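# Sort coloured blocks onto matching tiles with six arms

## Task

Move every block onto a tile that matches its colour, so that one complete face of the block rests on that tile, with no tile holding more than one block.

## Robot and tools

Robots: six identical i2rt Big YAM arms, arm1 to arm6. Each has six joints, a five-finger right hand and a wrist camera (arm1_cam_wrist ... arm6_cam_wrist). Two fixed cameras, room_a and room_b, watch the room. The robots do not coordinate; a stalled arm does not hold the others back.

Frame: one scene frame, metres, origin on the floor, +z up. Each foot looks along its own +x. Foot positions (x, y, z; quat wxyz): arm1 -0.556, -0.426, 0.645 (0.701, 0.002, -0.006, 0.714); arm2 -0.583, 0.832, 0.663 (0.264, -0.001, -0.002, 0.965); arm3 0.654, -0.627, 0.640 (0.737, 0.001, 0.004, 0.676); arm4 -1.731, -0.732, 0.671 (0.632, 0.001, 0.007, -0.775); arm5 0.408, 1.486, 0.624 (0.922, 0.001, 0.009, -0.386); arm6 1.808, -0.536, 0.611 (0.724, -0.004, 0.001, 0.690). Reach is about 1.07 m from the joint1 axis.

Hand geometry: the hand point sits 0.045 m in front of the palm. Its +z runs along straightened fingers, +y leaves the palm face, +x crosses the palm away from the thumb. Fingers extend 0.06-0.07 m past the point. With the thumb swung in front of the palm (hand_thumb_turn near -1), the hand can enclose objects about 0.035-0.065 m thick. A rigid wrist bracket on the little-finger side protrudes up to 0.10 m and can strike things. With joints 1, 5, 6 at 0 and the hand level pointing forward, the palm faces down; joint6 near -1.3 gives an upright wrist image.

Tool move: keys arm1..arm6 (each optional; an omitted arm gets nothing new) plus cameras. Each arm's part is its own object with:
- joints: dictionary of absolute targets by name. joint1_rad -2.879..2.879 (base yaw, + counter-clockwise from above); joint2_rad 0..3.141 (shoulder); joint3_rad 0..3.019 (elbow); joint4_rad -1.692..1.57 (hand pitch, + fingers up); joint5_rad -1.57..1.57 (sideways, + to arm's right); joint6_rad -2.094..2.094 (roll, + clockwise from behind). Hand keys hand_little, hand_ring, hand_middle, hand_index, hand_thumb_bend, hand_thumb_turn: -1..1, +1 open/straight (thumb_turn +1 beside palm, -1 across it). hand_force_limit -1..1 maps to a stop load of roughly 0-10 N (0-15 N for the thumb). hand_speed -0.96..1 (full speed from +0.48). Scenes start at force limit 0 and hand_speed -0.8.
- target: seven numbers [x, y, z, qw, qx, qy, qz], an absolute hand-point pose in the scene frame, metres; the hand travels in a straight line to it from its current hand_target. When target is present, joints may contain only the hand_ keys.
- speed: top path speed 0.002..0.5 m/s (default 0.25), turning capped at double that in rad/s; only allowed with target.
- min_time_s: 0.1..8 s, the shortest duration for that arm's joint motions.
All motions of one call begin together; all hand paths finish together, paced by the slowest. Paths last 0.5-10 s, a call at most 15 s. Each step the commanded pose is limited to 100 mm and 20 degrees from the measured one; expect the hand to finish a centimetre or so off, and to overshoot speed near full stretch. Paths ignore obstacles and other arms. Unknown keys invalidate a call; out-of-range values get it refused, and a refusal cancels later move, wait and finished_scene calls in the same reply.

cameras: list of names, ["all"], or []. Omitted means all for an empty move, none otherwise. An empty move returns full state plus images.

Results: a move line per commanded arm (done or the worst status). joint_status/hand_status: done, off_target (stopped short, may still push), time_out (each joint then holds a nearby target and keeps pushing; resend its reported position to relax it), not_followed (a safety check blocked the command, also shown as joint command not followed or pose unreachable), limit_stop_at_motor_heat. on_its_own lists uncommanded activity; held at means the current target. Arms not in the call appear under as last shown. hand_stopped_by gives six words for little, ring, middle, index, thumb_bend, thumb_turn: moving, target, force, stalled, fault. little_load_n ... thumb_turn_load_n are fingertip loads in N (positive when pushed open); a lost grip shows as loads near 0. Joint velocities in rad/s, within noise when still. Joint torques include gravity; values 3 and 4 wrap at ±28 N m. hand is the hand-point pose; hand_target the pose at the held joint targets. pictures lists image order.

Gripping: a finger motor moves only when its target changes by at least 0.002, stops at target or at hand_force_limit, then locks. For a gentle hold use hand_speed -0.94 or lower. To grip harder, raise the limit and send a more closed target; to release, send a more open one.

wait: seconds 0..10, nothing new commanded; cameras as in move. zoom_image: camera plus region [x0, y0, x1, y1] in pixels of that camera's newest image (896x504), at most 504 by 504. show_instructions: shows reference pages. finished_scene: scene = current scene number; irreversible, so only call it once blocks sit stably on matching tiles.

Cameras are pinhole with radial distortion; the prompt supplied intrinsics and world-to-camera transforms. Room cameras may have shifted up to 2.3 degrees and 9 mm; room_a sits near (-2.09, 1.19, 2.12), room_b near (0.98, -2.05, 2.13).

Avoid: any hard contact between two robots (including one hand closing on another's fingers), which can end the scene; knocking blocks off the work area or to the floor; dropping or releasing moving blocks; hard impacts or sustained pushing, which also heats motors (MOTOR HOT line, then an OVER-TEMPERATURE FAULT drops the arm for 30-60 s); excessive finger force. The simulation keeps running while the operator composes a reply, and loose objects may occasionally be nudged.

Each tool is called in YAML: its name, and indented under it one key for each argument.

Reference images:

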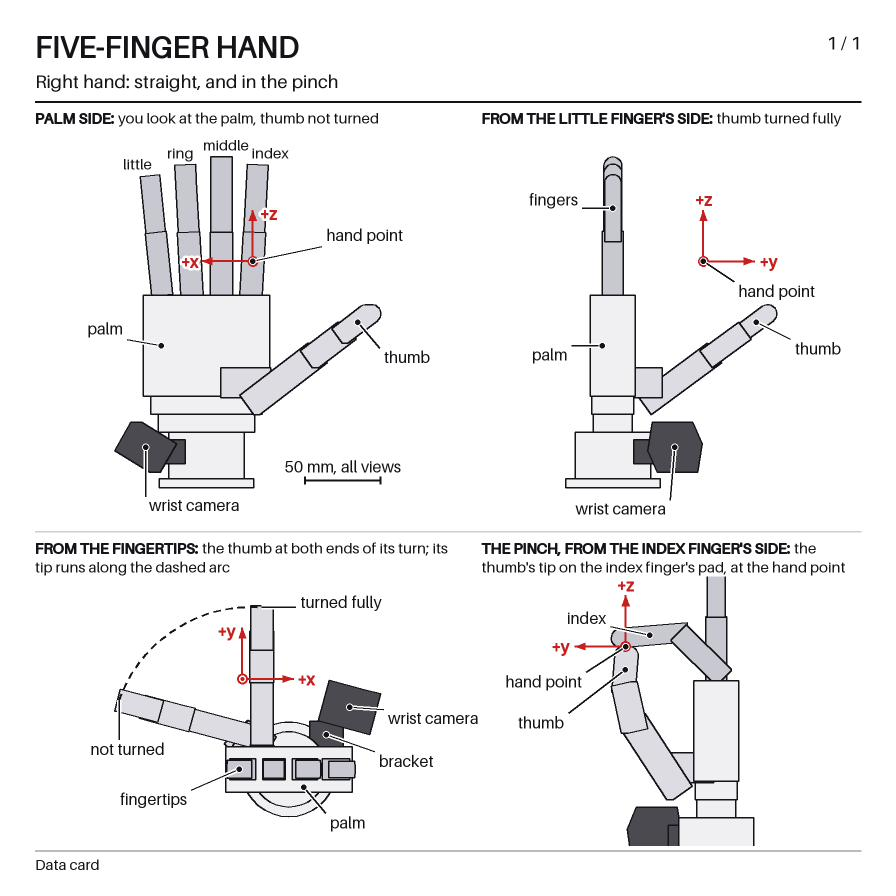

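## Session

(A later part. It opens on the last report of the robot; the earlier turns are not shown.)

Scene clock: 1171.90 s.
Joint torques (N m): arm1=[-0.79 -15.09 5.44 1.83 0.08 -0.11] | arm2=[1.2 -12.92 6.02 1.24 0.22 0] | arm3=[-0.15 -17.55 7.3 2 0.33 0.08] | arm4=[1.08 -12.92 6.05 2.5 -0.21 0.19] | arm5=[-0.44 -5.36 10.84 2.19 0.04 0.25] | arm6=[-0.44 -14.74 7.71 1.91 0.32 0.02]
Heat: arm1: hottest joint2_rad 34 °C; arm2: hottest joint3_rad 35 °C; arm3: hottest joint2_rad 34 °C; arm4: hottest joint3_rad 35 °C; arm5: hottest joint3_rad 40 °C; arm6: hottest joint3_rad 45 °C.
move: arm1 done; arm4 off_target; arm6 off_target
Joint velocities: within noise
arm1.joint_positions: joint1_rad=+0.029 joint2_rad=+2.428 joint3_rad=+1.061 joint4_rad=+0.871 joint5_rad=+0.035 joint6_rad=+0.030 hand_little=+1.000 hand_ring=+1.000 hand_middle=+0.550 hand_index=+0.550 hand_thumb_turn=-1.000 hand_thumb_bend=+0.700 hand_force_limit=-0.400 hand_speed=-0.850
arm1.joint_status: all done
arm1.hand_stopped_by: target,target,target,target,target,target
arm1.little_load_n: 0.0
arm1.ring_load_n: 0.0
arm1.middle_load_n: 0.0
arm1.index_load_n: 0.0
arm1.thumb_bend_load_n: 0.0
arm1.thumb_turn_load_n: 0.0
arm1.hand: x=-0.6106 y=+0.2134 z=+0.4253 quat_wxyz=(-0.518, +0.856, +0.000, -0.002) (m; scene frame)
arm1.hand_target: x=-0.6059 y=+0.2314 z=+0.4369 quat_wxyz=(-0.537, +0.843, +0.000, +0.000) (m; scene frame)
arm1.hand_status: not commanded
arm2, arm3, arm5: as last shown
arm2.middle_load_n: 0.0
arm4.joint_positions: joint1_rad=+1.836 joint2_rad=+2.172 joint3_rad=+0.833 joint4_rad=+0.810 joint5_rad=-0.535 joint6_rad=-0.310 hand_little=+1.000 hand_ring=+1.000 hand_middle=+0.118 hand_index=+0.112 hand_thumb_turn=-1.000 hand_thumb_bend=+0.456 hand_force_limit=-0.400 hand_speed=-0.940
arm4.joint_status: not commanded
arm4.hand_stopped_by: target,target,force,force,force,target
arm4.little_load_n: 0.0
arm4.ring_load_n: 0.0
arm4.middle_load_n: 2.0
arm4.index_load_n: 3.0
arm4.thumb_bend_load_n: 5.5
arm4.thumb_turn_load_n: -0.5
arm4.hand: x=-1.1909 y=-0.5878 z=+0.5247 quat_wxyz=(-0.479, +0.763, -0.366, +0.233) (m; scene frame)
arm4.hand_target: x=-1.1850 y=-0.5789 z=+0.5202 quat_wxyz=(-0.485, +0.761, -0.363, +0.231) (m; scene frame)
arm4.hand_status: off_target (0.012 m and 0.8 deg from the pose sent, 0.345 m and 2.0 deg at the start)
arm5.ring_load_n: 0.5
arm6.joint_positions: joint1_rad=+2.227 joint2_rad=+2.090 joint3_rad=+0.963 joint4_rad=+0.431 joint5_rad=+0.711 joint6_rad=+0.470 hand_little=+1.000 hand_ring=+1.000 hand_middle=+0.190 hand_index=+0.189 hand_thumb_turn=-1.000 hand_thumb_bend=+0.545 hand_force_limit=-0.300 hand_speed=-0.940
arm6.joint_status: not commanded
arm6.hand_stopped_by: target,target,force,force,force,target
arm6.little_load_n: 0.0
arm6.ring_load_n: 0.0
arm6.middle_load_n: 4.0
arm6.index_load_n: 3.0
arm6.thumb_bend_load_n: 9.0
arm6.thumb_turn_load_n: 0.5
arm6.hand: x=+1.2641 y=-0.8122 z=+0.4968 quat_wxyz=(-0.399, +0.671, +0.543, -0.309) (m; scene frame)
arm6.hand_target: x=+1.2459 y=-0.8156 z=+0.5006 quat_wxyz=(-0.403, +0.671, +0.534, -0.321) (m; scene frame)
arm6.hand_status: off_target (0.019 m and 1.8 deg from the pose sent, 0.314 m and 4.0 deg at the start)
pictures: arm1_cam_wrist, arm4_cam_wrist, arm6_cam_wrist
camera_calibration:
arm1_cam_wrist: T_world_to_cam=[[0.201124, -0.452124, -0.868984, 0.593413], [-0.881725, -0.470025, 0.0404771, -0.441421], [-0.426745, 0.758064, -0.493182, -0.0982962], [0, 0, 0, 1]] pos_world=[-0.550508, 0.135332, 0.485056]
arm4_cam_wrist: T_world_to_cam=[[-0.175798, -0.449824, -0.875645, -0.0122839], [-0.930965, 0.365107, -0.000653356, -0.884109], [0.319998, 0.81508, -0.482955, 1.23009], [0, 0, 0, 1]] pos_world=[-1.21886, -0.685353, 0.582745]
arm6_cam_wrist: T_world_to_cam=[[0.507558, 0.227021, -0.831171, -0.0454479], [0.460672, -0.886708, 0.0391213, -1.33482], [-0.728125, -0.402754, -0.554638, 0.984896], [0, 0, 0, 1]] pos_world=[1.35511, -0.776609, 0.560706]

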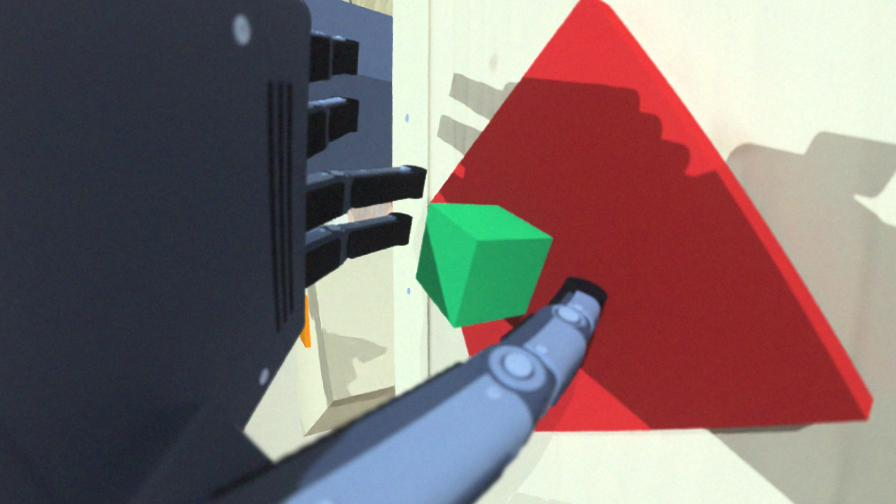

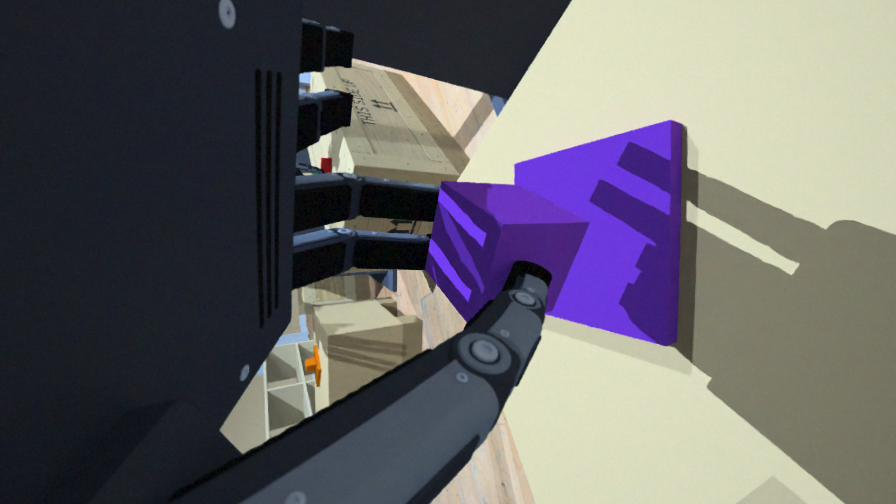

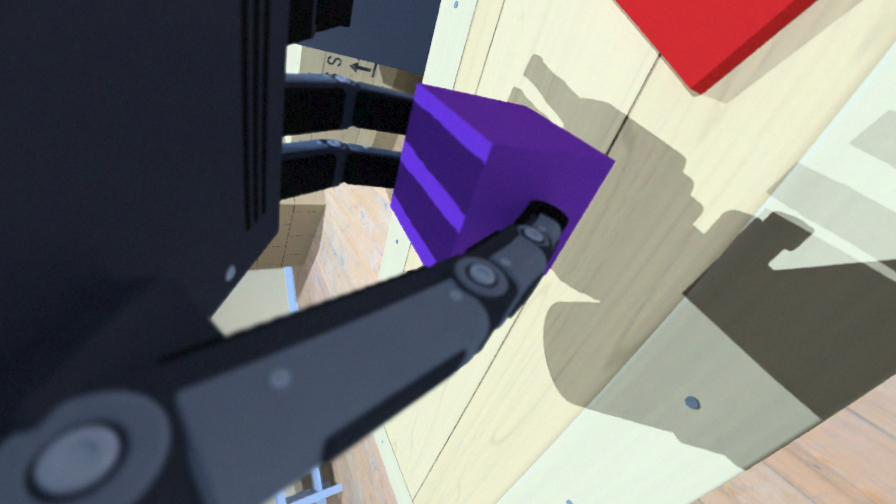

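move:
  arm1: {"target": [-0.606, 0.228, 0.56, 0.5373, -0.8434, 0.0, 0.0], "speed": 0.15}
  arm4: {"target": [-1.1540, -0.5386, 0.462, 0.4849, -0.7612, 0.3631, -0.2313], "speed": 0.1}
  arm6: {"target": [1.2440, -0.8250, 0.442, 0.4031, -0.6708, -0.5336, 0.3206], "speed": 0.1}
  cameras: ["arm4_cam_wrist", "arm6_cam_wrist"]

Scene clock: 1202.17 s.
Joint torques (N m): arm1=[-0.73 -15.68 4.56 0.73 0.07 -0.12] | arm2=[1.61 -13.22 6.19 1.32 0.19 0.02] | arm3=[-0.79 -17.38 7.23 1.96 0.35 0.12] | arm4=[1.38 -14.15 5.91 2.69 -0.18 0.16] | arm5=[-0.67 -5.48 10.82 2.28 0.03 0.26] | arm6=[0.56 -15.21 6.68 2 0.57 0.07]
Heat: arm1: hottest joint2_rad 34 °C; arm2: hottest joint3_rad 35 °C; arm3: hottest joint2_rad 34 °C; arm4: hottest joint3_rad 34 °C; arm5: hottest joint3_rad 41 °C; arm6: hottest joint3_rad 44 °C.
move: arm1 done; arm4 off_target; arm6 off_target
Joint velocities: within noise
arm1.joint_positions: joint1_rad=+0.028 joint2_rad=+2.122 joint3_rad=+0.983 joint4_rad=+0.685 joint5_rad=+0.034 joint6_rad=+0.030 hand_little=+1.000 hand_ring=+1.000 hand_middle=+0.550 hand_index=+0.550 hand_thumb_turn=-1.000 hand_thumb_bend=+0.700 hand_force_limit=-0.400 hand_speed=-0.850
arm1.joint_status: not commanded
arm1.hand_stopped_by: target,target,target,target,target,target
arm1.little_load_n: 0.0
arm1.ring_load_n: -0.5
arm1.middle_load_n: 0.0
arm1.index_load_n: 0.0
arm1.thumb_bend_load_n: 0.0
arm1.thumb_turn_load_n: 0.0
arm1.hand: x=-0.6120 y=+0.2273 z=+0.5524 quat_wxyz=(-0.536, +0.845, +0.000, -0.004) (m; scene frame)
arm1.hand_target: x=-0.6061 y=+0.2279 z=+0.5598 quat_wxyz=(-0.537, +0.843, +0.000, +0.000) (m; scene frame)
arm1.hand_status: done (0.010 m and 0.5 deg from the pose sent, 0.136 m and 2.7 deg at the start)
arm2, arm3, arm5: as last shown
arm4.joint_positions: joint1_rad=+1.914 joint2_rad=+2.355 joint3_rad=+0.993 joint4_rad=+0.858 joint5_rad=-0.468 joint6_rad=-0.268 hand_little=+1.000 hand_ring=+1.000 hand_middle=+0.118 hand_index=+0.112 hand_thumb_turn=-1.000 hand_thumb_bend=+0.456 hand_force_limit=-0.400 hand_speed=-0.940
arm4.joint_status: not commanded
arm4.hand_stopped_by: target,target,force,force,force,target
arm4.little_load_n: 0.0
arm4.ring_load_n: 0.0
arm4.middle_load_n: 2.5
arm4.index_load_n: 3.0
arm4.thumb_bend_load_n: 5.5
arm4.thumb_turn_load_n: -1.0
arm4.hand: x=-1.1570 y=-0.5471 z=+0.4712 quat_wxyz=(-0.480, +0.763, -0.364, +0.234) (m; scene frame)
arm4.hand_target: x=-1.1546 y=-0.5388 z=+0.4621 quat_wxyz=(-0.485, +0.761, -0.363, +0.231) (m; scene frame)
arm4.hand_status: off_target (0.013 m and 0.7 deg from the pose sent, 0.088 m and 0.8 deg at the start)
arm5.ring_load_n: 0.0
arm5.thumb_turn_load_n: -0.5
arm6.joint_positions: joint1_rad=+2.227 joint2_rad=+2.242 joint3_rad=+1.021 joint4_rad=+0.525 joint5_rad=+0.716 joint6_rad=+0.470 hand_little=+1.000 hand_ring=+1.000 hand_middle=+0.190 hand_index=+0.189 hand_thumb_turn=-1.000 hand_thumb_bend=+0.545 hand_force_limit=-0.300 hand_speed=-0.940
arm6.joint_status: not commanded
arm6.hand_stopped_by: target,target,force,force,force,target
arm6.little_load_n: 0.0
arm6.ring_load_n: 0.0
arm6.middle_load_n: 4.0
arm6.index_load_n: 3.0
arm6.thumb_bend_load_n: 8.5
arm6.thumb_turn_load_n: 0.5
arm6.hand: x=+1.2571 y=-0.8167 z=+0.4421 quat_wxyz=(-0.401, +0.671, +0.543, -0.308) (m; scene frame)
arm6.hand_target: x=+1.2445 y=-0.8247 z=+0.4424 quat_wxyz=(-0.403, +0.671, +0.533, -0.321) (m; scene frame)
arm6.hand_status: off_target (0.016 m and 1.8 deg from the pose sent, 0.060 m and 1.8 deg at the start)
pictures: arm4_cam_wrist, arm6_cam_wrist
camera_calibration:
arm4_cam_wrist: T_world_to_cam=[[-0.170083, -0.450747, -0.876298, -0.0284525], [-0.931818, 0.362881, -0.0057984, -0.867266], [0.320605, 0.815564, -0.481734, 1.1606], [0, 0, 0, 1]] pos_world=[-1.18507, -0.644655, 0.529139]
arm6_cam_wrist: T_world_to_cam=[[0.507828, 0.227777, -0.8308, -0.0862248], [0.457601, -0.888423, 0.0361339, -1.3296], [-0.729871, -0.398525, -0.555397, 0.953733], [0, 0, 0, 1]] pos_world=[1.34832, -0.781519, 0.506108]

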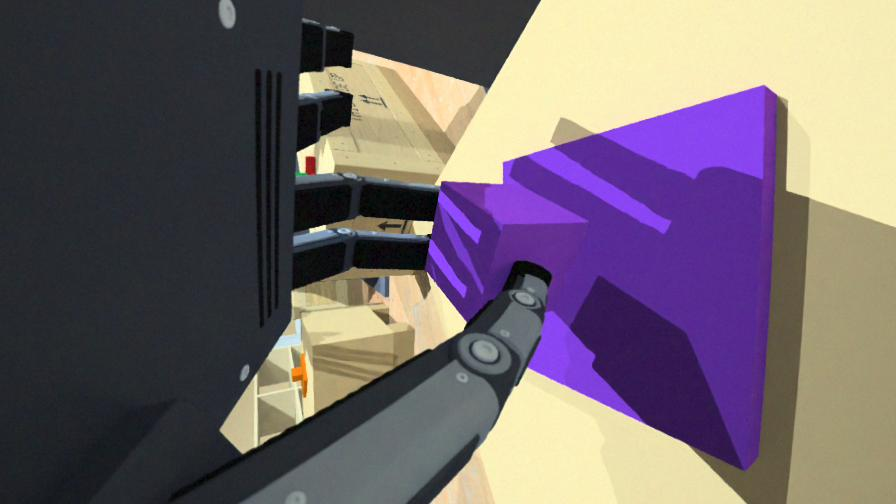

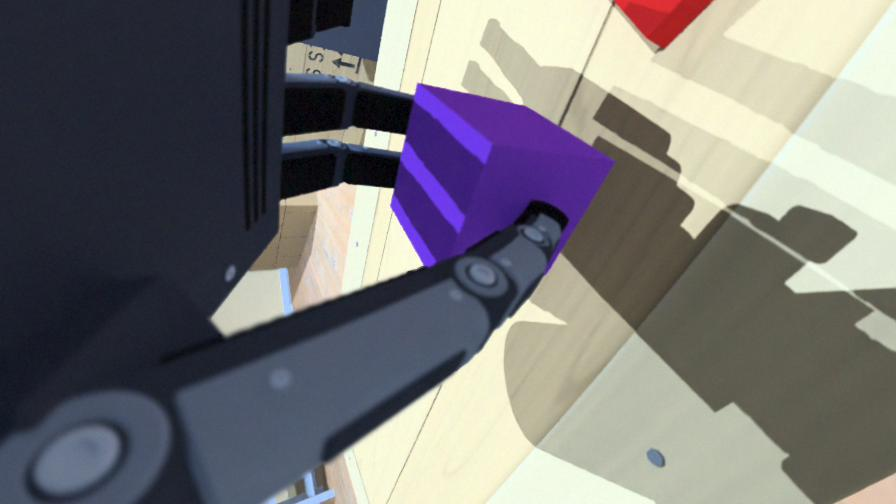

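move:
  arm1: {"joints": {"joint1_rad": 0.75, "joint2_rad": 1.5, "joint3_rad": 1.2, "joint4_rad": -0.3}, "min_time_s": 2.5}
  arm4: {"target": [-1.1590, -0.5386, 0.437, 0.4849, -0.7612, 0.3631, -0.2313], "speed": 0.06}
  arm6: {"target": [1.2440, -0.8250, 0.422, 0.4031, -0.6708, -0.5336, 0.3206], "speed": 0.06}
  cameras: ["arm4_cam_wrist", "arm6_cam_wrist"]

zoom_image:
  camera: "arm4_cam_wrist"
  region: [420, 170, 660, 400]

zoom_image:
  camera: "arm6_cam_wrist"
  region: [460, 60, 700, 290]

Scene clock: 1240.87 s.
Joint torques (N m): arm1=[-0.09 -11.69 12.98 0.55 0.14 -0.12] | arm2=[0.79 -13.39 6.13 1.54 0.23 0.02] | arm3=[-0.73 -17.55 7.35 1.91 0.3 0.1] | arm4=[1.08 -14.45 5.09 2.51 -0.18 0.21] | arm5=[-0.91 -4.95 10.8 2.24 0.04 0.27] | arm6=[0.67 -15.68 6.3 1.94 0.47 0.04]
Heat: arm1: hottest joint2_rad 33 °C; arm2: hottest joint3_rad 35 °C; arm3: hottest joint2_rad 34 °C; arm4: hottest joint3_rad 33 °C; arm5: hottest joint3_rad 41 °C; arm6: hottest joint3_rad 41 °C.
move: arm1 done; arm4 off_target; arm6 off_target
Joint velocities: within noise
arm1.joint_positions: joint1_rad=+0.748 joint2_rad=+1.512 joint3_rad=+1.145 joint4_rad=-0.290 joint5_rad=+0.032 joint6_rad=+0.030 hand_little=+1.000 hand_ring=+1.000 hand_middle=+0.550 hand_index=+0.550 hand_thumb_turn=-1.000 hand_thumb_bend=+0.700 hand_force_limit=-0.400 hand_speed=-0.850
arm1.joint_status: all done
arm1.hand_stopped_by: target,target,target,target,target,target
arm1.little_load_n: 0.0
arm1.ring_load_n: 0.0
arm1.middle_load_n: 0.0
arm1.index_load_n: 0.0
arm1.thumb_bend_load_n: 0.0
arm1.thumb_turn_load_n: 0.0
arm1.hand: x=-0.9926 y=-0.0130 z=+0.8119 quat_wxyz=(-0.417, +0.838, +0.318, -0.153) (m; scene frame)
arm1.hand_target: x=-1.0043 y=-0.0032 z=+0.8469 quat_wxyz=(-0.440, +0.824, +0.318, -0.162) (m; scene frame)
arm1.hand_status: not commanded
arm2, arm3, arm5: as last shown
arm4.joint_positions: joint1_rad=+1.914 joint2_rad=+2.424 joint3_rad=+1.014 joint4_rad=+0.907 joint5_rad=-0.468 joint6_rad=-0.268 hand_little=+1.000 hand_ring=+1.000 hand_middle=+0.118 hand_index=+0.112 hand_thumb_turn=-1.000 hand_thumb_bend=+0.456 hand_force_limit=-0.400 hand_speed=-0.940
arm4.joint_status: not commanded
arm4.hand_stopped_by: target,target,force,force,force,target
arm4.little_load_n: 0.5
arm4.ring_load_n: 0.0
arm4.middle_load_n: 2.0
arm4.index_load_n: 3.0
arm4.thumb_bend_load_n: 5.5
arm4.thumb_turn_load_n: -0.5
arm4.hand: x=-1.1603 y=-0.5473 z=+0.4459 quat_wxyz=(-0.480, +0.763, -0.364, +0.235) (m; scene frame)
arm4.hand_target: x=-1.1595 y=-0.5388 z=+0.4372 quat_wxyz=(-0.485, +0.761, -0.363, +0.231) (m; scene frame)
arm4.hand_status: off_target (0.013 m and 0.7 deg from the pose sent, 0.035 m and 0.7 deg at the start)
arm5.ring_load_n: -0.5
arm6.joint_positions: joint1_rad=+2.227 joint2_rad=+2.294 joint3_rad=+1.040 joint4_rad=+0.560 joint5_rad=+0.716 joint6_rad=+0.470 hand_little=+1.000 hand_ring=+1.000 hand_middle=+0.190 hand_index=+0.189 hand_thumb_turn=-1.000 hand_thumb_bend=+0.545 hand_force_limit=-0.300 hand_speed=-0.940
arm6.joint_status: not commanded
arm6.hand_stopped_by: target,target,force,force,force,target
arm6.little_load_n: 0.0
arm6.ring_load_n: 0.0
arm6.middle_load_n: 4.0
arm6.index_load_n: 3.0
arm6.thumb_bend_load_n: 8.5
arm6.thumb_turn_load_n: 0.5
arm6.hand: x=+1.2561 y=-0.8175 z=+0.4231 quat_wxyz=(-0.401, +0.671, +0.542, -0.309) (m; scene frame)
arm6.hand_target: x=+1.2445 y=-0.8247 z=+0.4225 quat_wxyz=(-0.403, +0.671, +0.534, -0.321) (m; scene frame)
arm6.hand_status: off_target (0.014 m and 1.7 deg from the pose sent, 0.025 m and 1.8 deg at the start)
pictures: arm4_cam_wrist, arm6_cam_wrist
camera_calibration:
arm4_cam_wrist: T_world_to_cam=[[-0.169929, -0.450287, -0.876565, -0.0506787], [-0.93143, 0.363866, -0.00635132, -0.869135], [0.321812, 0.815379, -0.481242, 1.15073], [0, 0, 0, 1]] pos_world=[-1.18847, -0.644854, 0.503838]
arm6_cam_wrist: T_world_to_cam=[[0.506177, 0.226732, -0.832092, -0.0996401], [0.457384, -0.888536, 0.0361229, -1.32903], [-0.731153, -0.39887, -0.55346, 0.942627], [0, 0, 0, 1]] pos_world=[1.34752, -0.782317, 0.486804]

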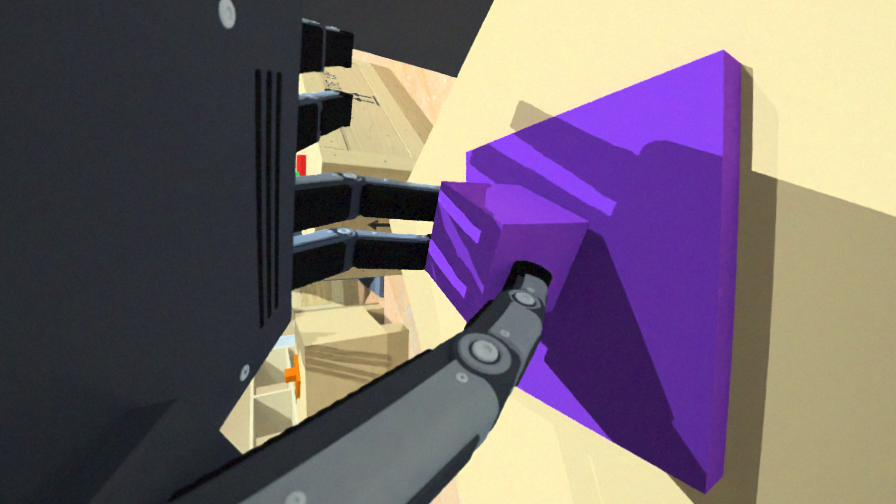

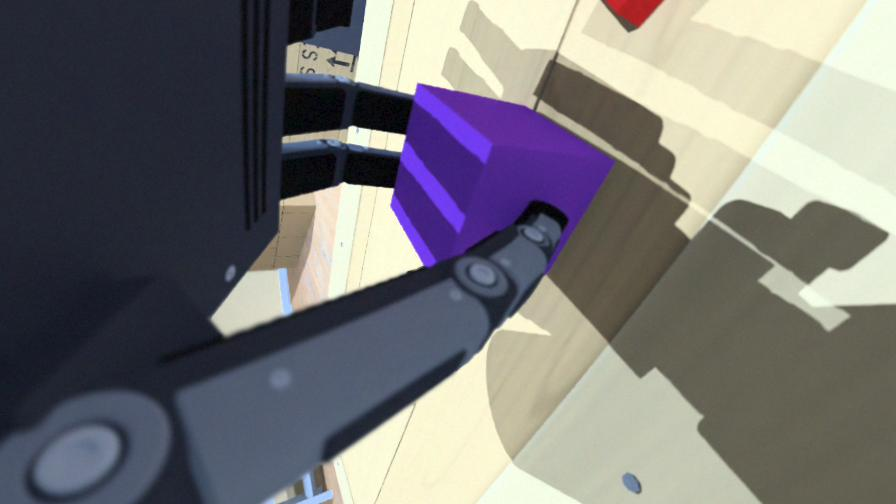

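Scaled by 2.100 from the camera's 896x504 image, which has a finer 1280x720 frame.

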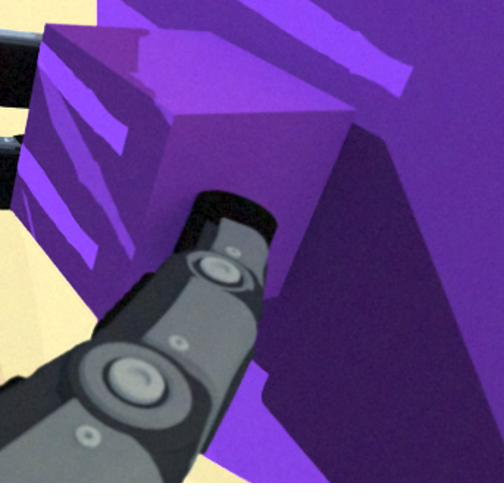

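Scaled by 2.100 from the camera's 896x504 image, which has a finer 1280x720 frame.

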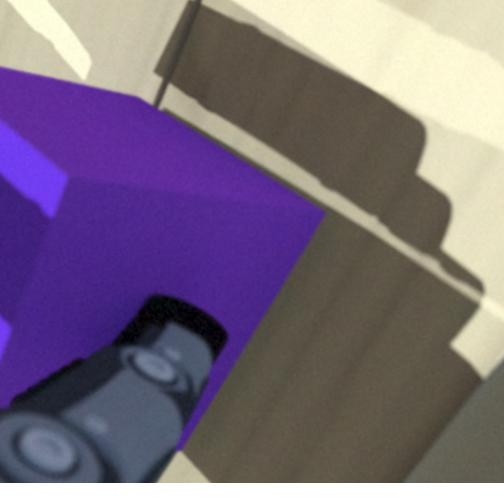

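move:
  arm4: {"target": [-1.1590, -0.5386, 0.432, 0.4849, -0.7612, 0.3631, -0.2313], "speed": 0.04}
  arm6: {"target": [1.2440, -0.8250, 0.416, 0.4031, -0.6708, -0.5336, 0.3206], "speed": 0.04}
  arm2: {"joints": {"joint1_rad": 2.0}, "min_time_s": 1.5}
  cameras: ["arm4_cam_wrist", "arm6_cam_wrist", "arm2_cam_wrist"]

zoom_image:
  camera: "arm4_cam_wrist"
  region: [420, 170, 660, 400]

zoom_image:
  camera: "arm6_cam_wrist"
  region: [460, 60, 700, 290]

Scene clock: 1264.80 s.
Joint torques (N m): arm1=[-0.15 -11.87 13.03 0.55 0.14 -0.12] | arm2=[1.73 -13.8 6 1.16 0.11 -0.06] | arm3=[-1.14 -17.67 7.21 2.09 0.32 0.12] | arm4=[1.08 -13.92 5.24 2.55 -0.18 0.14] | arm5=[-0.38 -5.25 10.91 2.26 0.05 0.24] | arm6=[0.79 -15.5 6.17 2.03 0.43 0.09]
Heat: arm1: hottest joint3_rad 35 °C; arm2: hottest joint3_rad 35 °C; arm3: hottest joint2_rad 34 °C; arm4: hottest joint2_rad 32 °C; arm5: hottest joint3_rad 41 °C; arm6: hottest joint3_rad 40 °C.
move: arm2 done; arm4 off_target; arm6 off_target
Joint velocities: within noise
arm1, arm3, arm5: as last shown
arm1.index_load_n: -0.5
arm2.joint_positions: joint1_rad=+1.994 joint2_rad=+1.600 joint3_rad=+0.864 joint4_rad=+0.317 joint5_rad=-0.001 joint6_rad=-0.009 hand_little=+1.000 hand_ring=+1.000 hand_middle=+0.550 hand_index=+0.550 hand_thumb_turn=-1.000 hand_thumb_bend=+0.750 hand_force_limit=-0.400 hand_speed=-0.850
arm2.joint_status: all done
arm2.hand_stopped_by: target,target,target,target,target,target
arm2.little_load_n: 0.0
arm2.ring_load_n: 0.0
arm2.middle_load_n: 0.0
arm2.index_load_n: 0.0
arm2.thumb_bend_load_n: 0.0
arm2.thumb_turn_load_n: 0.0
arm2.hand: x=-0.6193 y=+0.2275 z=+0.7471 quat_wxyz=(-0.031, +0.042, +0.839, -0.542) (m; scene frame)
arm2.hand_target: x=-0.6147 y=+0.2359 z=+0.7369 quat_wxyz=(-0.027, +0.045, +0.847, -0.529) (m; scene frame)
arm2.hand_status: not commanded
arm4.joint_positions: joint1_rad=+1.914 joint2_rad=+2.432 joint3_rad=+1.020 joint4_rad=+0.914 joint5_rad=-0.468 joint6_rad=-0.267 hand_little=+1.000 hand_ring=+1.000 hand_middle=+0.118 hand_index=+0.112 hand_thumb_turn=-1.000 hand_thumb_bend=+0.456 hand_force_limit=-0.400 hand_speed=-0.940
arm4.joint_status: not commanded
arm4.hand_stopped_by: target,target,force,force,force,target
arm4.little_load_n: 0.0
arm4.ring_load_n: 0.0
arm4.middle_load_n: 2.5
arm4.index_load_n: 3.0
arm4.thumb_bend_load_n: 6.0
arm4.thumb_turn_load_n: -0.5
arm4.hand: x=-1.1590 y=-0.5471 z=+0.4437 quat_wxyz=(-0.482, +0.762, -0.364, +0.236) (m; scene frame)
arm4.hand_target: x=-1.1595 y=-0.5388 z=+0.4324 quat_wxyz=(-0.485, +0.761, -0.363, +0.231) (m; scene frame)
arm4.hand_status: off_target (0.014 m and 0.6 deg from the pose sent, 0.017 m and 0.7 deg at the start)
arm5.ring_load_n: 0.0
arm5.thumb_turn_load_n: 0.0
arm6.joint_positions: joint1_rad=+2.227 joint2_rad=+2.304 joint3_rad=+1.046 joint4_rad=+0.571 joint5_rad=+0.718 joint6_rad=+0.470 hand_little=+1.000 hand_ring=+1.000 hand_middle=+0.190 hand_index=+0.189 hand_thumb_turn=-1.000 hand_thumb_bend=+0.545 hand_force_limit=-0.300 hand_speed=-0.940
arm6.joint_status: not commanded
arm6.hand_stopped_by: target,target,force,force,force,target
arm6.little_load_n: 0.0
arm6.ring_load_n: 0.0
arm6.middle_load_n: 4.0
arm6.index_load_n: 3.0
arm6.thumb_bend_load_n: 8.5
arm6.thumb_turn_load_n: 0.0
arm6.hand: x=+1.2541 y=-0.8186 z=+0.4209 quat_wxyz=(-0.402, +0.671, +0.540, -0.312) (m; scene frame)
arm6.hand_target: x=+1.2445 y=-0.8247 z=+0.4163 quat_wxyz=(-0.403, +0.671, +0.534, -0.321) (m; scene frame)
arm6.hand_status: off_target (0.013 m and 1.3 deg from the pose sent, 0.016 m and 1.7 deg at the start)
pictures: arm2_cam_wrist, arm4_cam_wrist, arm6_cam_wrist
camera_calibration:
arm2_cam_wrist: T_world_to_cam=[[-0.176874, 0.435407, -0.882687, 0.453725], [0.924161, 0.381989, 0.00324045, 0.494276], [0.338587, -0.815172, -0.46995, 0.859302], [0, 0, 0, 1]] pos_world=[-0.667487, 0.314116, 0.802725]
arm4_cam_wrist: T_world_to_cam=[[-0.167098, -0.448982, -0.877778, -0.0477167], [-0.931224, 0.364335, -0.00908481, -0.866379], [0.323884, 0.815889, -0.478982, 1.15075], [0, 0, 0, 1]] pos_world=[-1.18748, -0.644656, 0.501433]
arm6_cam_wrist: T_world_to_cam=[[0.501141, 0.223273, -0.836066, -0.0949587], [0.456766, -0.888841, 0.0364215, -1.32864], [-0.734998, -0.400139, -0.547418, 0.940767], [0, 0, 0, 1]] pos_world=[1.34593, -0.783313, 0.483993]

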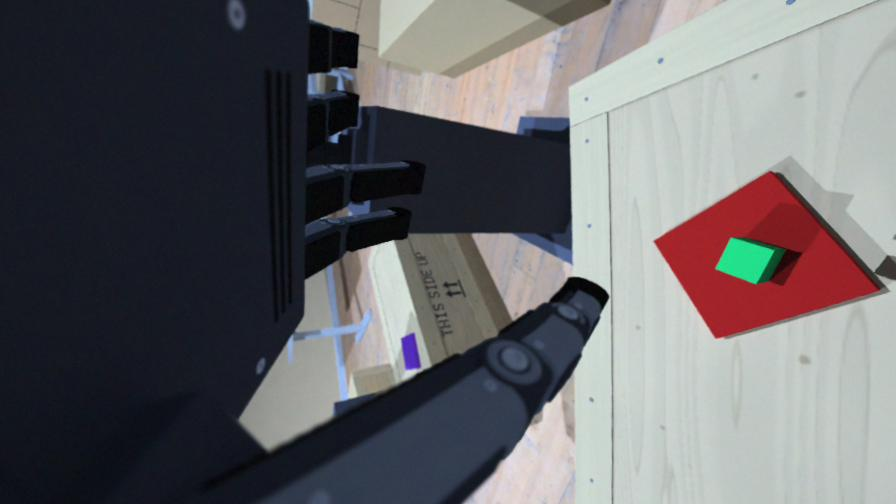

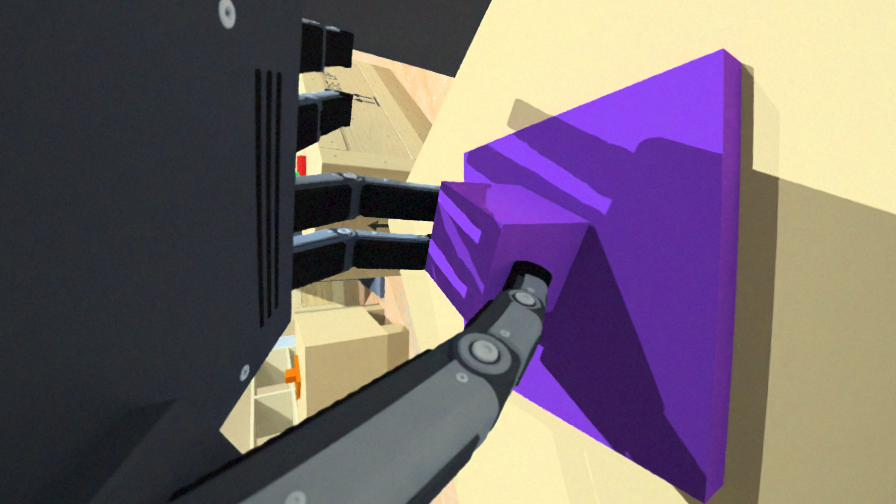

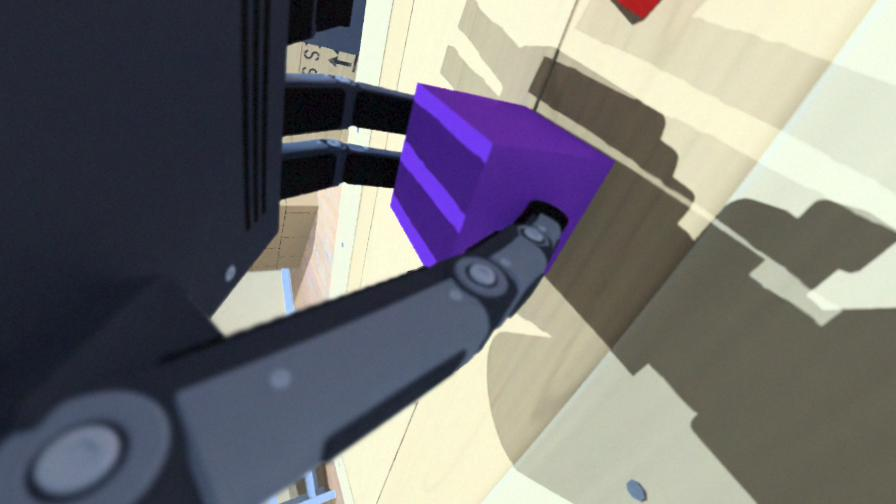

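Scaled by 2.100 from the camera's 896x504 image, which has a finer 1280x720 frame.

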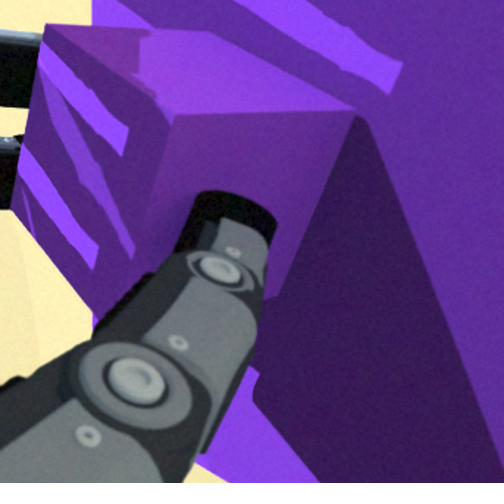

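Scaled by 2.100 from the camera's 896x504 image, which has a finer 1280x720 frame.

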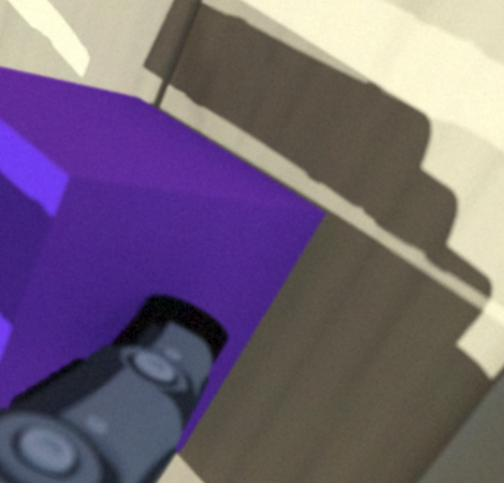

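move:
  arm2: {"target": [-0.617, 0.207, 0.505, 0.0, 0.0, -0.8434, 0.5373], "speed": 0.15}
  arm4: {"joints": {"hand_index": 0.55, "hand_middle": 0.55, "hand_thumb_bend": 0.75, "hand_speed": -0.85}}
  arm6: {"joints": {"hand_index": 0.6, "hand_middle": 0.6, "hand_thumb_bend": 0.8, "hand_speed": -0.85}}
  cameras: ["arm2_cam_wrist", "arm4_cam_wrist", "arm6_cam_wrist"]

zoom_image:
  camera: "arm2_cam_wrist"
  region: [500, 150, 740, 350]

Scene clock: 1292.67 s.
Joint torques (N m): arm1=[0.03 -11.81 12.98 0.55 0.14 -0.12] | arm2=[-0.32 -15.44 5.11 2.55 -0.08 -0.09] | arm3=[-0.62 -17.9 7.57 2.04 0.34 0.15] | arm4=[1.2 -13.8 5.11 2.4 -0.15 0.15] | arm5=[-0.38 -5.48 10.76 2.17 0.05 0.25] | arm6=[0.62 -15.5 6.01 1.78 0.42 0.06]
Heat: arm1: hottest joint3_rad 38 °C; arm2: hottest joint3_rad 35 °C; arm3: hottest joint2_rad 34 °C; arm4: hottest joint2_rad 33 °C; arm5: hottest joint3_rad 41 °C; arm6: hottest joint3_rad 40 °C.
move: arm2 off_target; arm4 done; arm6 done
Joint velocities: within noise
arm1, arm3: as last shown
arm1.index_load_n: 0.0
arm2.joint_positions: joint1_rad=+1.981 joint2_rad=+2.236 joint3_rad=+0.919 joint4_rad=+0.856 joint5_rad=-0.119 joint6_rad=-0.050 hand_little=+1.000 hand_ring=+1.000 hand_middle=+0.550 hand_index=+0.550 hand_thumb_turn=-1.000 hand_thumb_bend=+0.750 hand_force_limit=-0.400 hand_speed=-0.850
arm2.joint_status: not commanded
arm2.hand_stopped_by: target,target,target,target,target,target
arm2.little_load_n: 0.0
arm2.ring_load_n: 0.0
arm2.middle_load_n: 0.0
arm2.index_load_n: -0.5
arm2.thumb_bend_load_n: 0.0
arm2.thumb_turn_load_n: 0.0
arm2.hand: x=-0.6076 y=+0.2173 z=+0.5054 quat_wxyz=(+0.006, +0.000, +0.850, -0.527) (m; scene frame)
arm2.hand_target: x=-0.6171 y=+0.2076 z=+0.5052 quat_wxyz=(+0.000, +0.000, +0.844, -0.537) (m; scene frame)
arm2.hand_status: off_target (0.014 m and 1.6 deg from the pose sent, 0.243 m and 6.1 deg at the start)
arm4.joint_positions: joint1_rad=+1.914 joint2_rad=+2.432 joint3_rad=+1.023 joint4_rad=+0.917 joint5_rad=-0.468 joint6_rad=-0.267 hand_little=+1.000 hand_ring=+1.000 hand_middle=+0.550 hand_index=+0.550 hand_thumb_turn=-1.000 hand_thumb_bend=+0.750 hand_force_limit=-0.400 hand_speed=-0.850
arm4.joint_status: all done
arm4.hand_stopped_by: target,target,target,target,target,target
arm4.little_load_n: 0.0
arm4.ring_load_n: 0.0
arm4.middle_load_n: 0.0
arm4.index_load_n: 0.0
arm4.thumb_bend_load_n: 0.0
arm4.thumb_turn_load_n: 0.0
arm4.hand: x=-1.1570 y=-0.5468 z=+0.4449 quat_wxyz=(-0.483, +0.761, -0.362, +0.238) (m; scene frame)
arm4.hand_target: x=-1.1595 y=-0.5388 z=+0.4324 quat_wxyz=(-0.485, +0.761, -0.363, +0.231) (m; scene frame)
arm4.hand_status: not commanded
arm5.joint_positions: joint1_rad=+1.519 joint2_rad=+1.141 joint3_rad=+0.743 joint4_rad=-0.069 joint5_rad=-0.002 joint6_rad=-0.012 hand_little=+1.000 hand_ring=+1.000 hand_middle=+1.000 hand_index=+1.000 hand_thumb_turn=+1.000 hand_thumb_bend=+1.000 hand_force_limit=+0.000 hand_speed=-0.800
arm5.joint_status: not commanded
arm5.hand_stopped_by: target,target,target,target,target,target
arm5.little_load_n: 0.0
arm5.ring_load_n: 0.0
arm5.middle_load_n: 0.0
arm5.index_load_n: 0.0
arm5.thumb_bend_load_n: 0.0
arm5.thumb_turn_load_n: 0.0
arm5.hand: x=+0.7570 y=+1.8326 z=+0.8014 quat_wxyz=(-0.478, +0.779, -0.348, +0.210) (m; scene frame)
arm5.hand_target: x=+0.7590 y=+1.8396 z=+0.8057 quat_wxyz=(-0.486, +0.773, -0.349, +0.209) (m; scene frame)
arm5.hand_status: not commanded
arm6.joint_positions: joint1_rad=+2.227 joint2_rad=+2.304 joint3_rad=+1.050 joint4_rad=+0.575 joint5_rad=+0.718 joint6_rad=+0.470 hand_little=+1.000 hand_ring=+1.000 hand_middle=+0.600 hand_index=+0.600 hand_thumb_turn=-1.000 hand_thumb_bend=+0.800 hand_force_limit=-0.300 hand_speed=-0.850
arm6.joint_status: all done
arm6.hand_stopped_by: target,target,target,target,target,target
arm6.little_load_n: 0.0
arm6.ring_load_n: -0.5
arm6.middle_load_n: 0.0
arm6.index_load_n: 0.0
arm6.thumb_bend_load_n: 0.0
arm6.thumb_turn_load_n: 0.0
arm6.hand: x=+1.2514 y=-0.8205 z=+0.4230 quat_wxyz=(-0.402, +0.671, +0.538, -0.315) (m; scene frame)
arm6.hand_target: x=+1.2445 y=-0.8247 z=+0.4163 quat_wxyz=(-0.403, +0.671, +0.534, -0.321) (m; scene frame)
arm6.hand_status: not commanded
pictures: arm2_cam_wrist, arm4_cam_wrist, arm6_cam_wrist
camera_calibration:
arm2_cam_wrist: T_world_to_cam=[[-0.209981, 0.446241, -0.869929, 0.217919], [0.875593, 0.481724, 0.0357583, 0.420563], [0.435023, -0.754196, -0.491878, 0.789941], [0, 0, 0, 1]] pos_world=[-0.666126, 0.29593, 0.56309]
arm4_cam_wrist: T_world_to_cam=[[-0.162168, -0.448202, -0.8791, -0.0394603], [-0.931109, 0.364469, -0.01406, -0.862146], [0.326707, 0.816258, -0.47643, 1.15282], [0, 0, 0, 1]] pos_world=[-1.18578, -0.644457, 0.502426]
arm6_cam_wrist: T_world_to_cam=[[0.495169, 0.219001, -0.840742, -0.0855234], [0.456975, -0.888682, 0.037654, -1.32981], [-0.738906, -0.402843, -0.540126, 0.938686], [0, 0, 0, 1]] pos_world=[1.34364, -0.784906, 0.485178]

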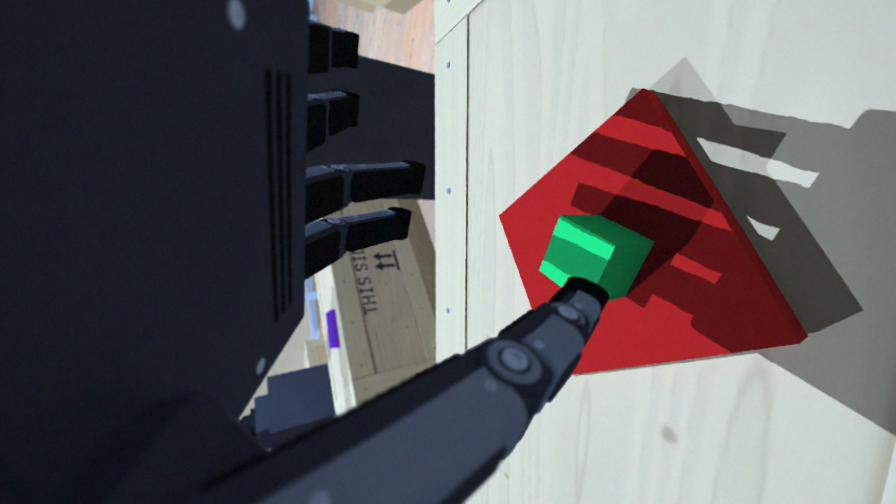

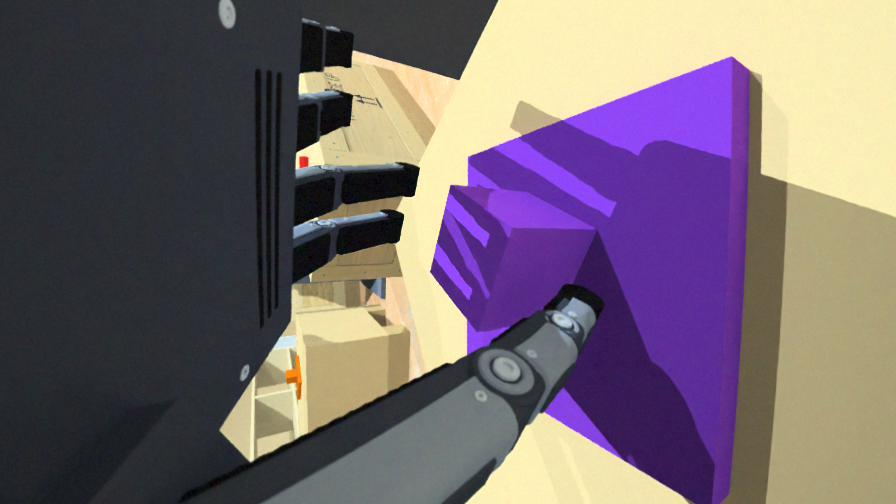

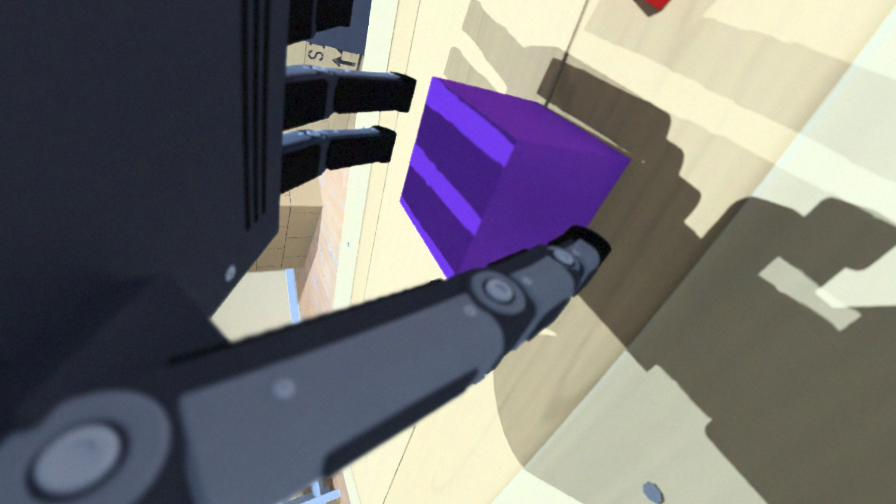

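Scaled by 2.100 from the camera's 896x504 image, which has a finer 1280x720 frame.

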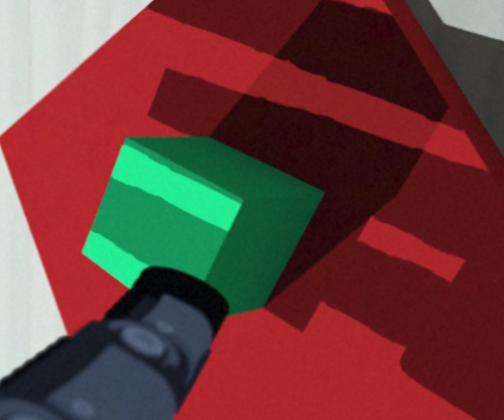

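move:
  arm2: {"target": [-0.6139, 0.2045, 0.437, 0.0, 0.0, -0.8434, 0.5373], "speed": 0.1}
  arm4: {"target": [-1.1570, -0.5400, 0.62, 0.4849, -0.7612, 0.3631, -0.2313], "speed": 0.15}
  arm6: {"target": [1.2480, -0.8230, 0.57, 0.4031, -0.6708, -0.5336, 0.3206], "speed": 0.15}
  cameras: ["arm2_cam_wrist", "arm4_cam_wrist", "arm6_cam_wrist"]

Scene clock: 1319.77 s.
Joint torques (N m): arm1=[0.03 -11.87 13.04 0.54 0.14 -0.11] | arm2=[0.5 -16.03 3.86 2.76 0.16 -0.07] | arm3=[-0.38 -16.97 7.27 2.11 0.39 0.12] | arm4=[1.26 -15.15 6.06 1.42 -0.13 0.14] | arm5=[-0.56 -5.25 10.7 2.17 0.07 0.24] | arm6=[1.2 -16.5 5.29 0.84 0.37 0.11]
Heat: arm1: hottest joint3_rad 40 °C; arm2: hottest joint3_rad 35 °C; arm3: hottest joint2_rad 34 °C; arm4: hottest joint2_rad 33 °C; arm5: hottest joint3_rad 41 °C; arm6: hottest joint3_rad 39 °C.
move: arm2 done; arm4 off_target; arm6 done
Joint velocities: within noise
arm1, arm3, arm5: as last shown
arm1.index_load_n: -0.5
arm2.joint_positions: joint1_rad=+1.981 joint2_rad=+2.423 joint3_rad=+1.007 joint4_rad=+0.962 joint5_rad=-0.119 joint6_rad=-0.050 hand_little=+1.000 hand_ring=+1.000 hand_middle=+0.550 hand_index=+0.550 hand_thumb_turn=-1.000 hand_thumb_bend=+0.750 hand_force_limit=-0.400 hand_speed=-0.850
arm2.joint_status: not commanded
arm2.hand_stopped_by: target,target,target,target,target,target
arm2.little_load_n: 0.0
arm2.ring_load_n: 0.0
arm2.middle_load_n: 0.0
arm2.index_load_n: -0.5
arm2.thumb_bend_load_n: 0.0
arm2.thumb_turn_load_n: 0.0
arm2.hand: x=-0.6084 y=+0.2109 z=+0.4413 quat_wxyz=(+0.005, +0.000, +0.848, -0.530) (m; scene frame)
arm2.hand_target: x=-0.6140 y=+0.2049 z=+0.4372 quat_wxyz=(+0.000, +0.000, +0.844, -0.537) (m; scene frame)
arm2.hand_status: done (0.009 m and 1.2 deg from the pose sent, 0.070 m and 1.6 deg at the start)
arm4.joint_positions: joint1_rad=+1.914 joint2_rad=+1.963 joint3_rad=+0.912 joint4_rad=+0.566 joint5_rad=-0.467 joint6_rad=-0.264 hand_little=+1.000 hand_ring=+1.000 hand_middle=+0.550 hand_index=+0.550 hand_thumb_turn=-1.000 hand_thumb_bend=+0.750 hand_force_limit=-0.400 hand_speed=-0.850
arm4.joint_status: not commanded
arm4.hand_stopped_by: target,target,target,target,target,target
arm4.little_load_n: 0.0
arm4.ring_load_n: 0.0
arm4.middle_load_n: 0.0
arm4.index_load_n: 0.0
arm4.thumb_bend_load_n: 0.0
arm4.thumb_turn_load_n: 0.0
arm4.hand: x=-1.1502 y=-0.5482 z=+0.6207 quat_wxyz=(-0.485, +0.759, -0.362, +0.240) (m; scene frame)
arm4.hand_target: x=-1.1570 y=-0.5402 z=+0.6200 quat_wxyz=(-0.485, +0.761, -0.363, +0.231) (m; scene frame)
arm4.hand_status: off_target (0.011 m and 1.1 deg from the pose sent, 0.175 m and 0.8 deg at the start)
arm5.thumb_bend_load_n: -0.5
arm6.joint_positions: joint1_rad=+2.227 joint2_rad=+1.947 joint3_rad=+1.011 joint4_rad=+0.291 joint5_rad=+0.721 joint6_rad=+0.470 hand_little=+1.000 hand_ring=+1.000 hand_middle=+0.600 hand_index=+0.600 hand_thumb_turn=-1.000 hand_thumb_bend=+0.800 hand_force_limit=-0.300 hand_speed=-0.850
arm6.joint_status: not commanded
arm6.hand_stopped_by: target,target,target,target,target,target
arm6.little_load_n: 0.0
arm6.ring_load_n: -0.5
arm6.middle_load_n: 0.0
arm6.index_load_n: 0.0
arm6.thumb_bend_load_n: 0.0
arm6.thumb_turn_load_n: 0.0
arm6.hand: x=+1.2408 y=-0.8256 z=+0.5757 quat_wxyz=(-0.404, +0.671, +0.528, -0.329) (m; scene frame)
arm6.hand_target: x=+1.2479 y=-0.8229 z=+0.5700 quat_wxyz=(-0.403, +0.671, +0.534, -0.321) (m; scene frame)
arm6.hand_status: done (0.010 m and 1.2 deg from the pose sent, 0.147 m and 0.8 deg at the start)
pictures: arm2_cam_wrist, arm4_cam_wrist, arm6_cam_wrist
camera_calibration:
arm2_cam_wrist: T_world_to_cam=[[-0.210742, 0.440465, -0.872685, 0.166886], [0.87581, 0.481622, 0.0315898, 0.428624], [0.434218, -0.757648, -0.487261, 0.752163], [0, 0, 0, 1]] pos_world=[-0.666826, 0.289933, 0.498599]
arm4_cam_wrist: T_world_to_cam=[[-0.157258, -0.445514, -0.881355, 0.12404], [-0.930314, 0.366265, -0.0191489, -0.847732], [0.33134, 0.816926, -0.472066, 1.23844], [0, 0, 0, 1]] pos_world=[-1.1795, -0.645959, 0.677716]
arm6_cam_wrist: T_world_to_cam=[[0.471651, 0.20287, -0.858131, 0.0750916], [0.455641, -0.889255, 0.0402039, -1.33553], [-0.754942, -0.409962, -0.511854, 1.00906], [0, 0, 0, 1]] pos_world=[1.33488, -0.789184, 0.634622]

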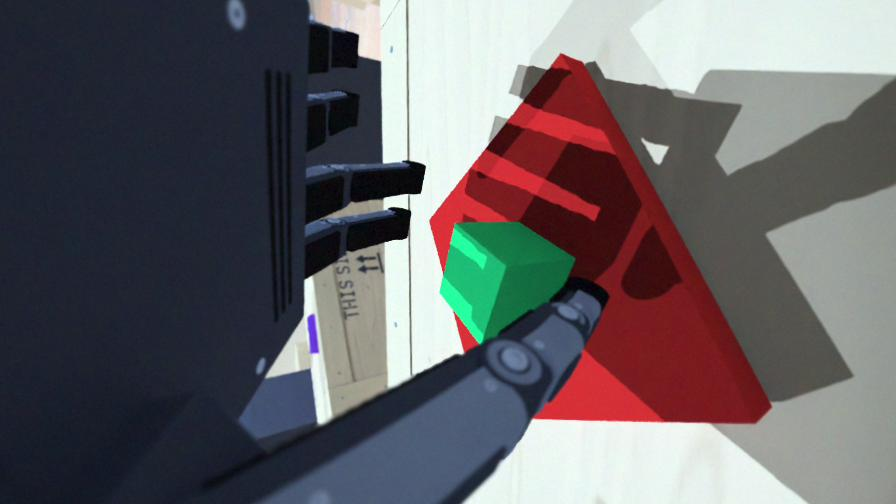

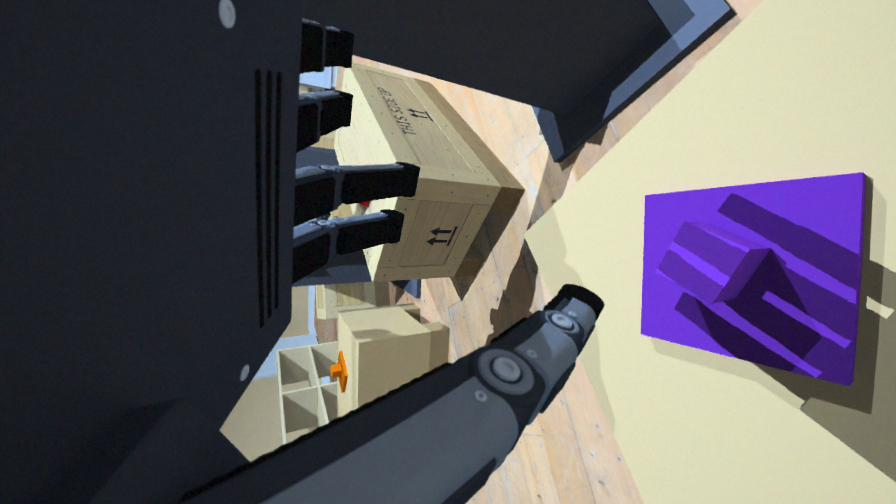

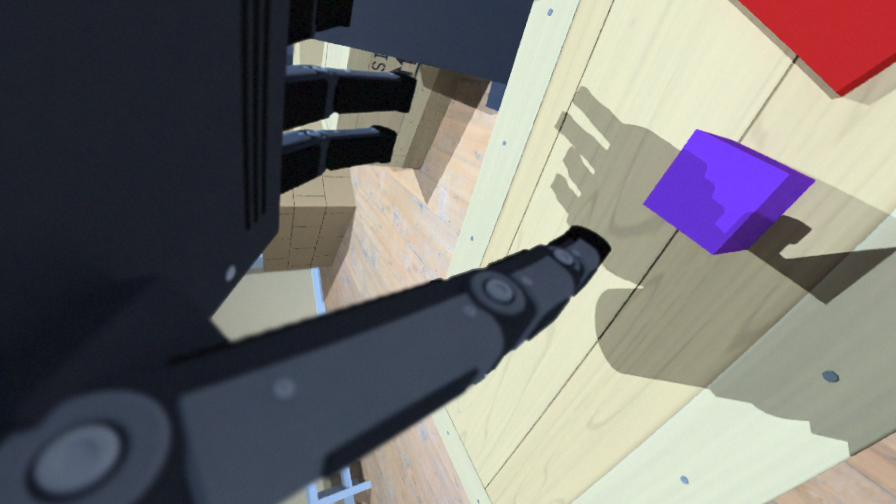

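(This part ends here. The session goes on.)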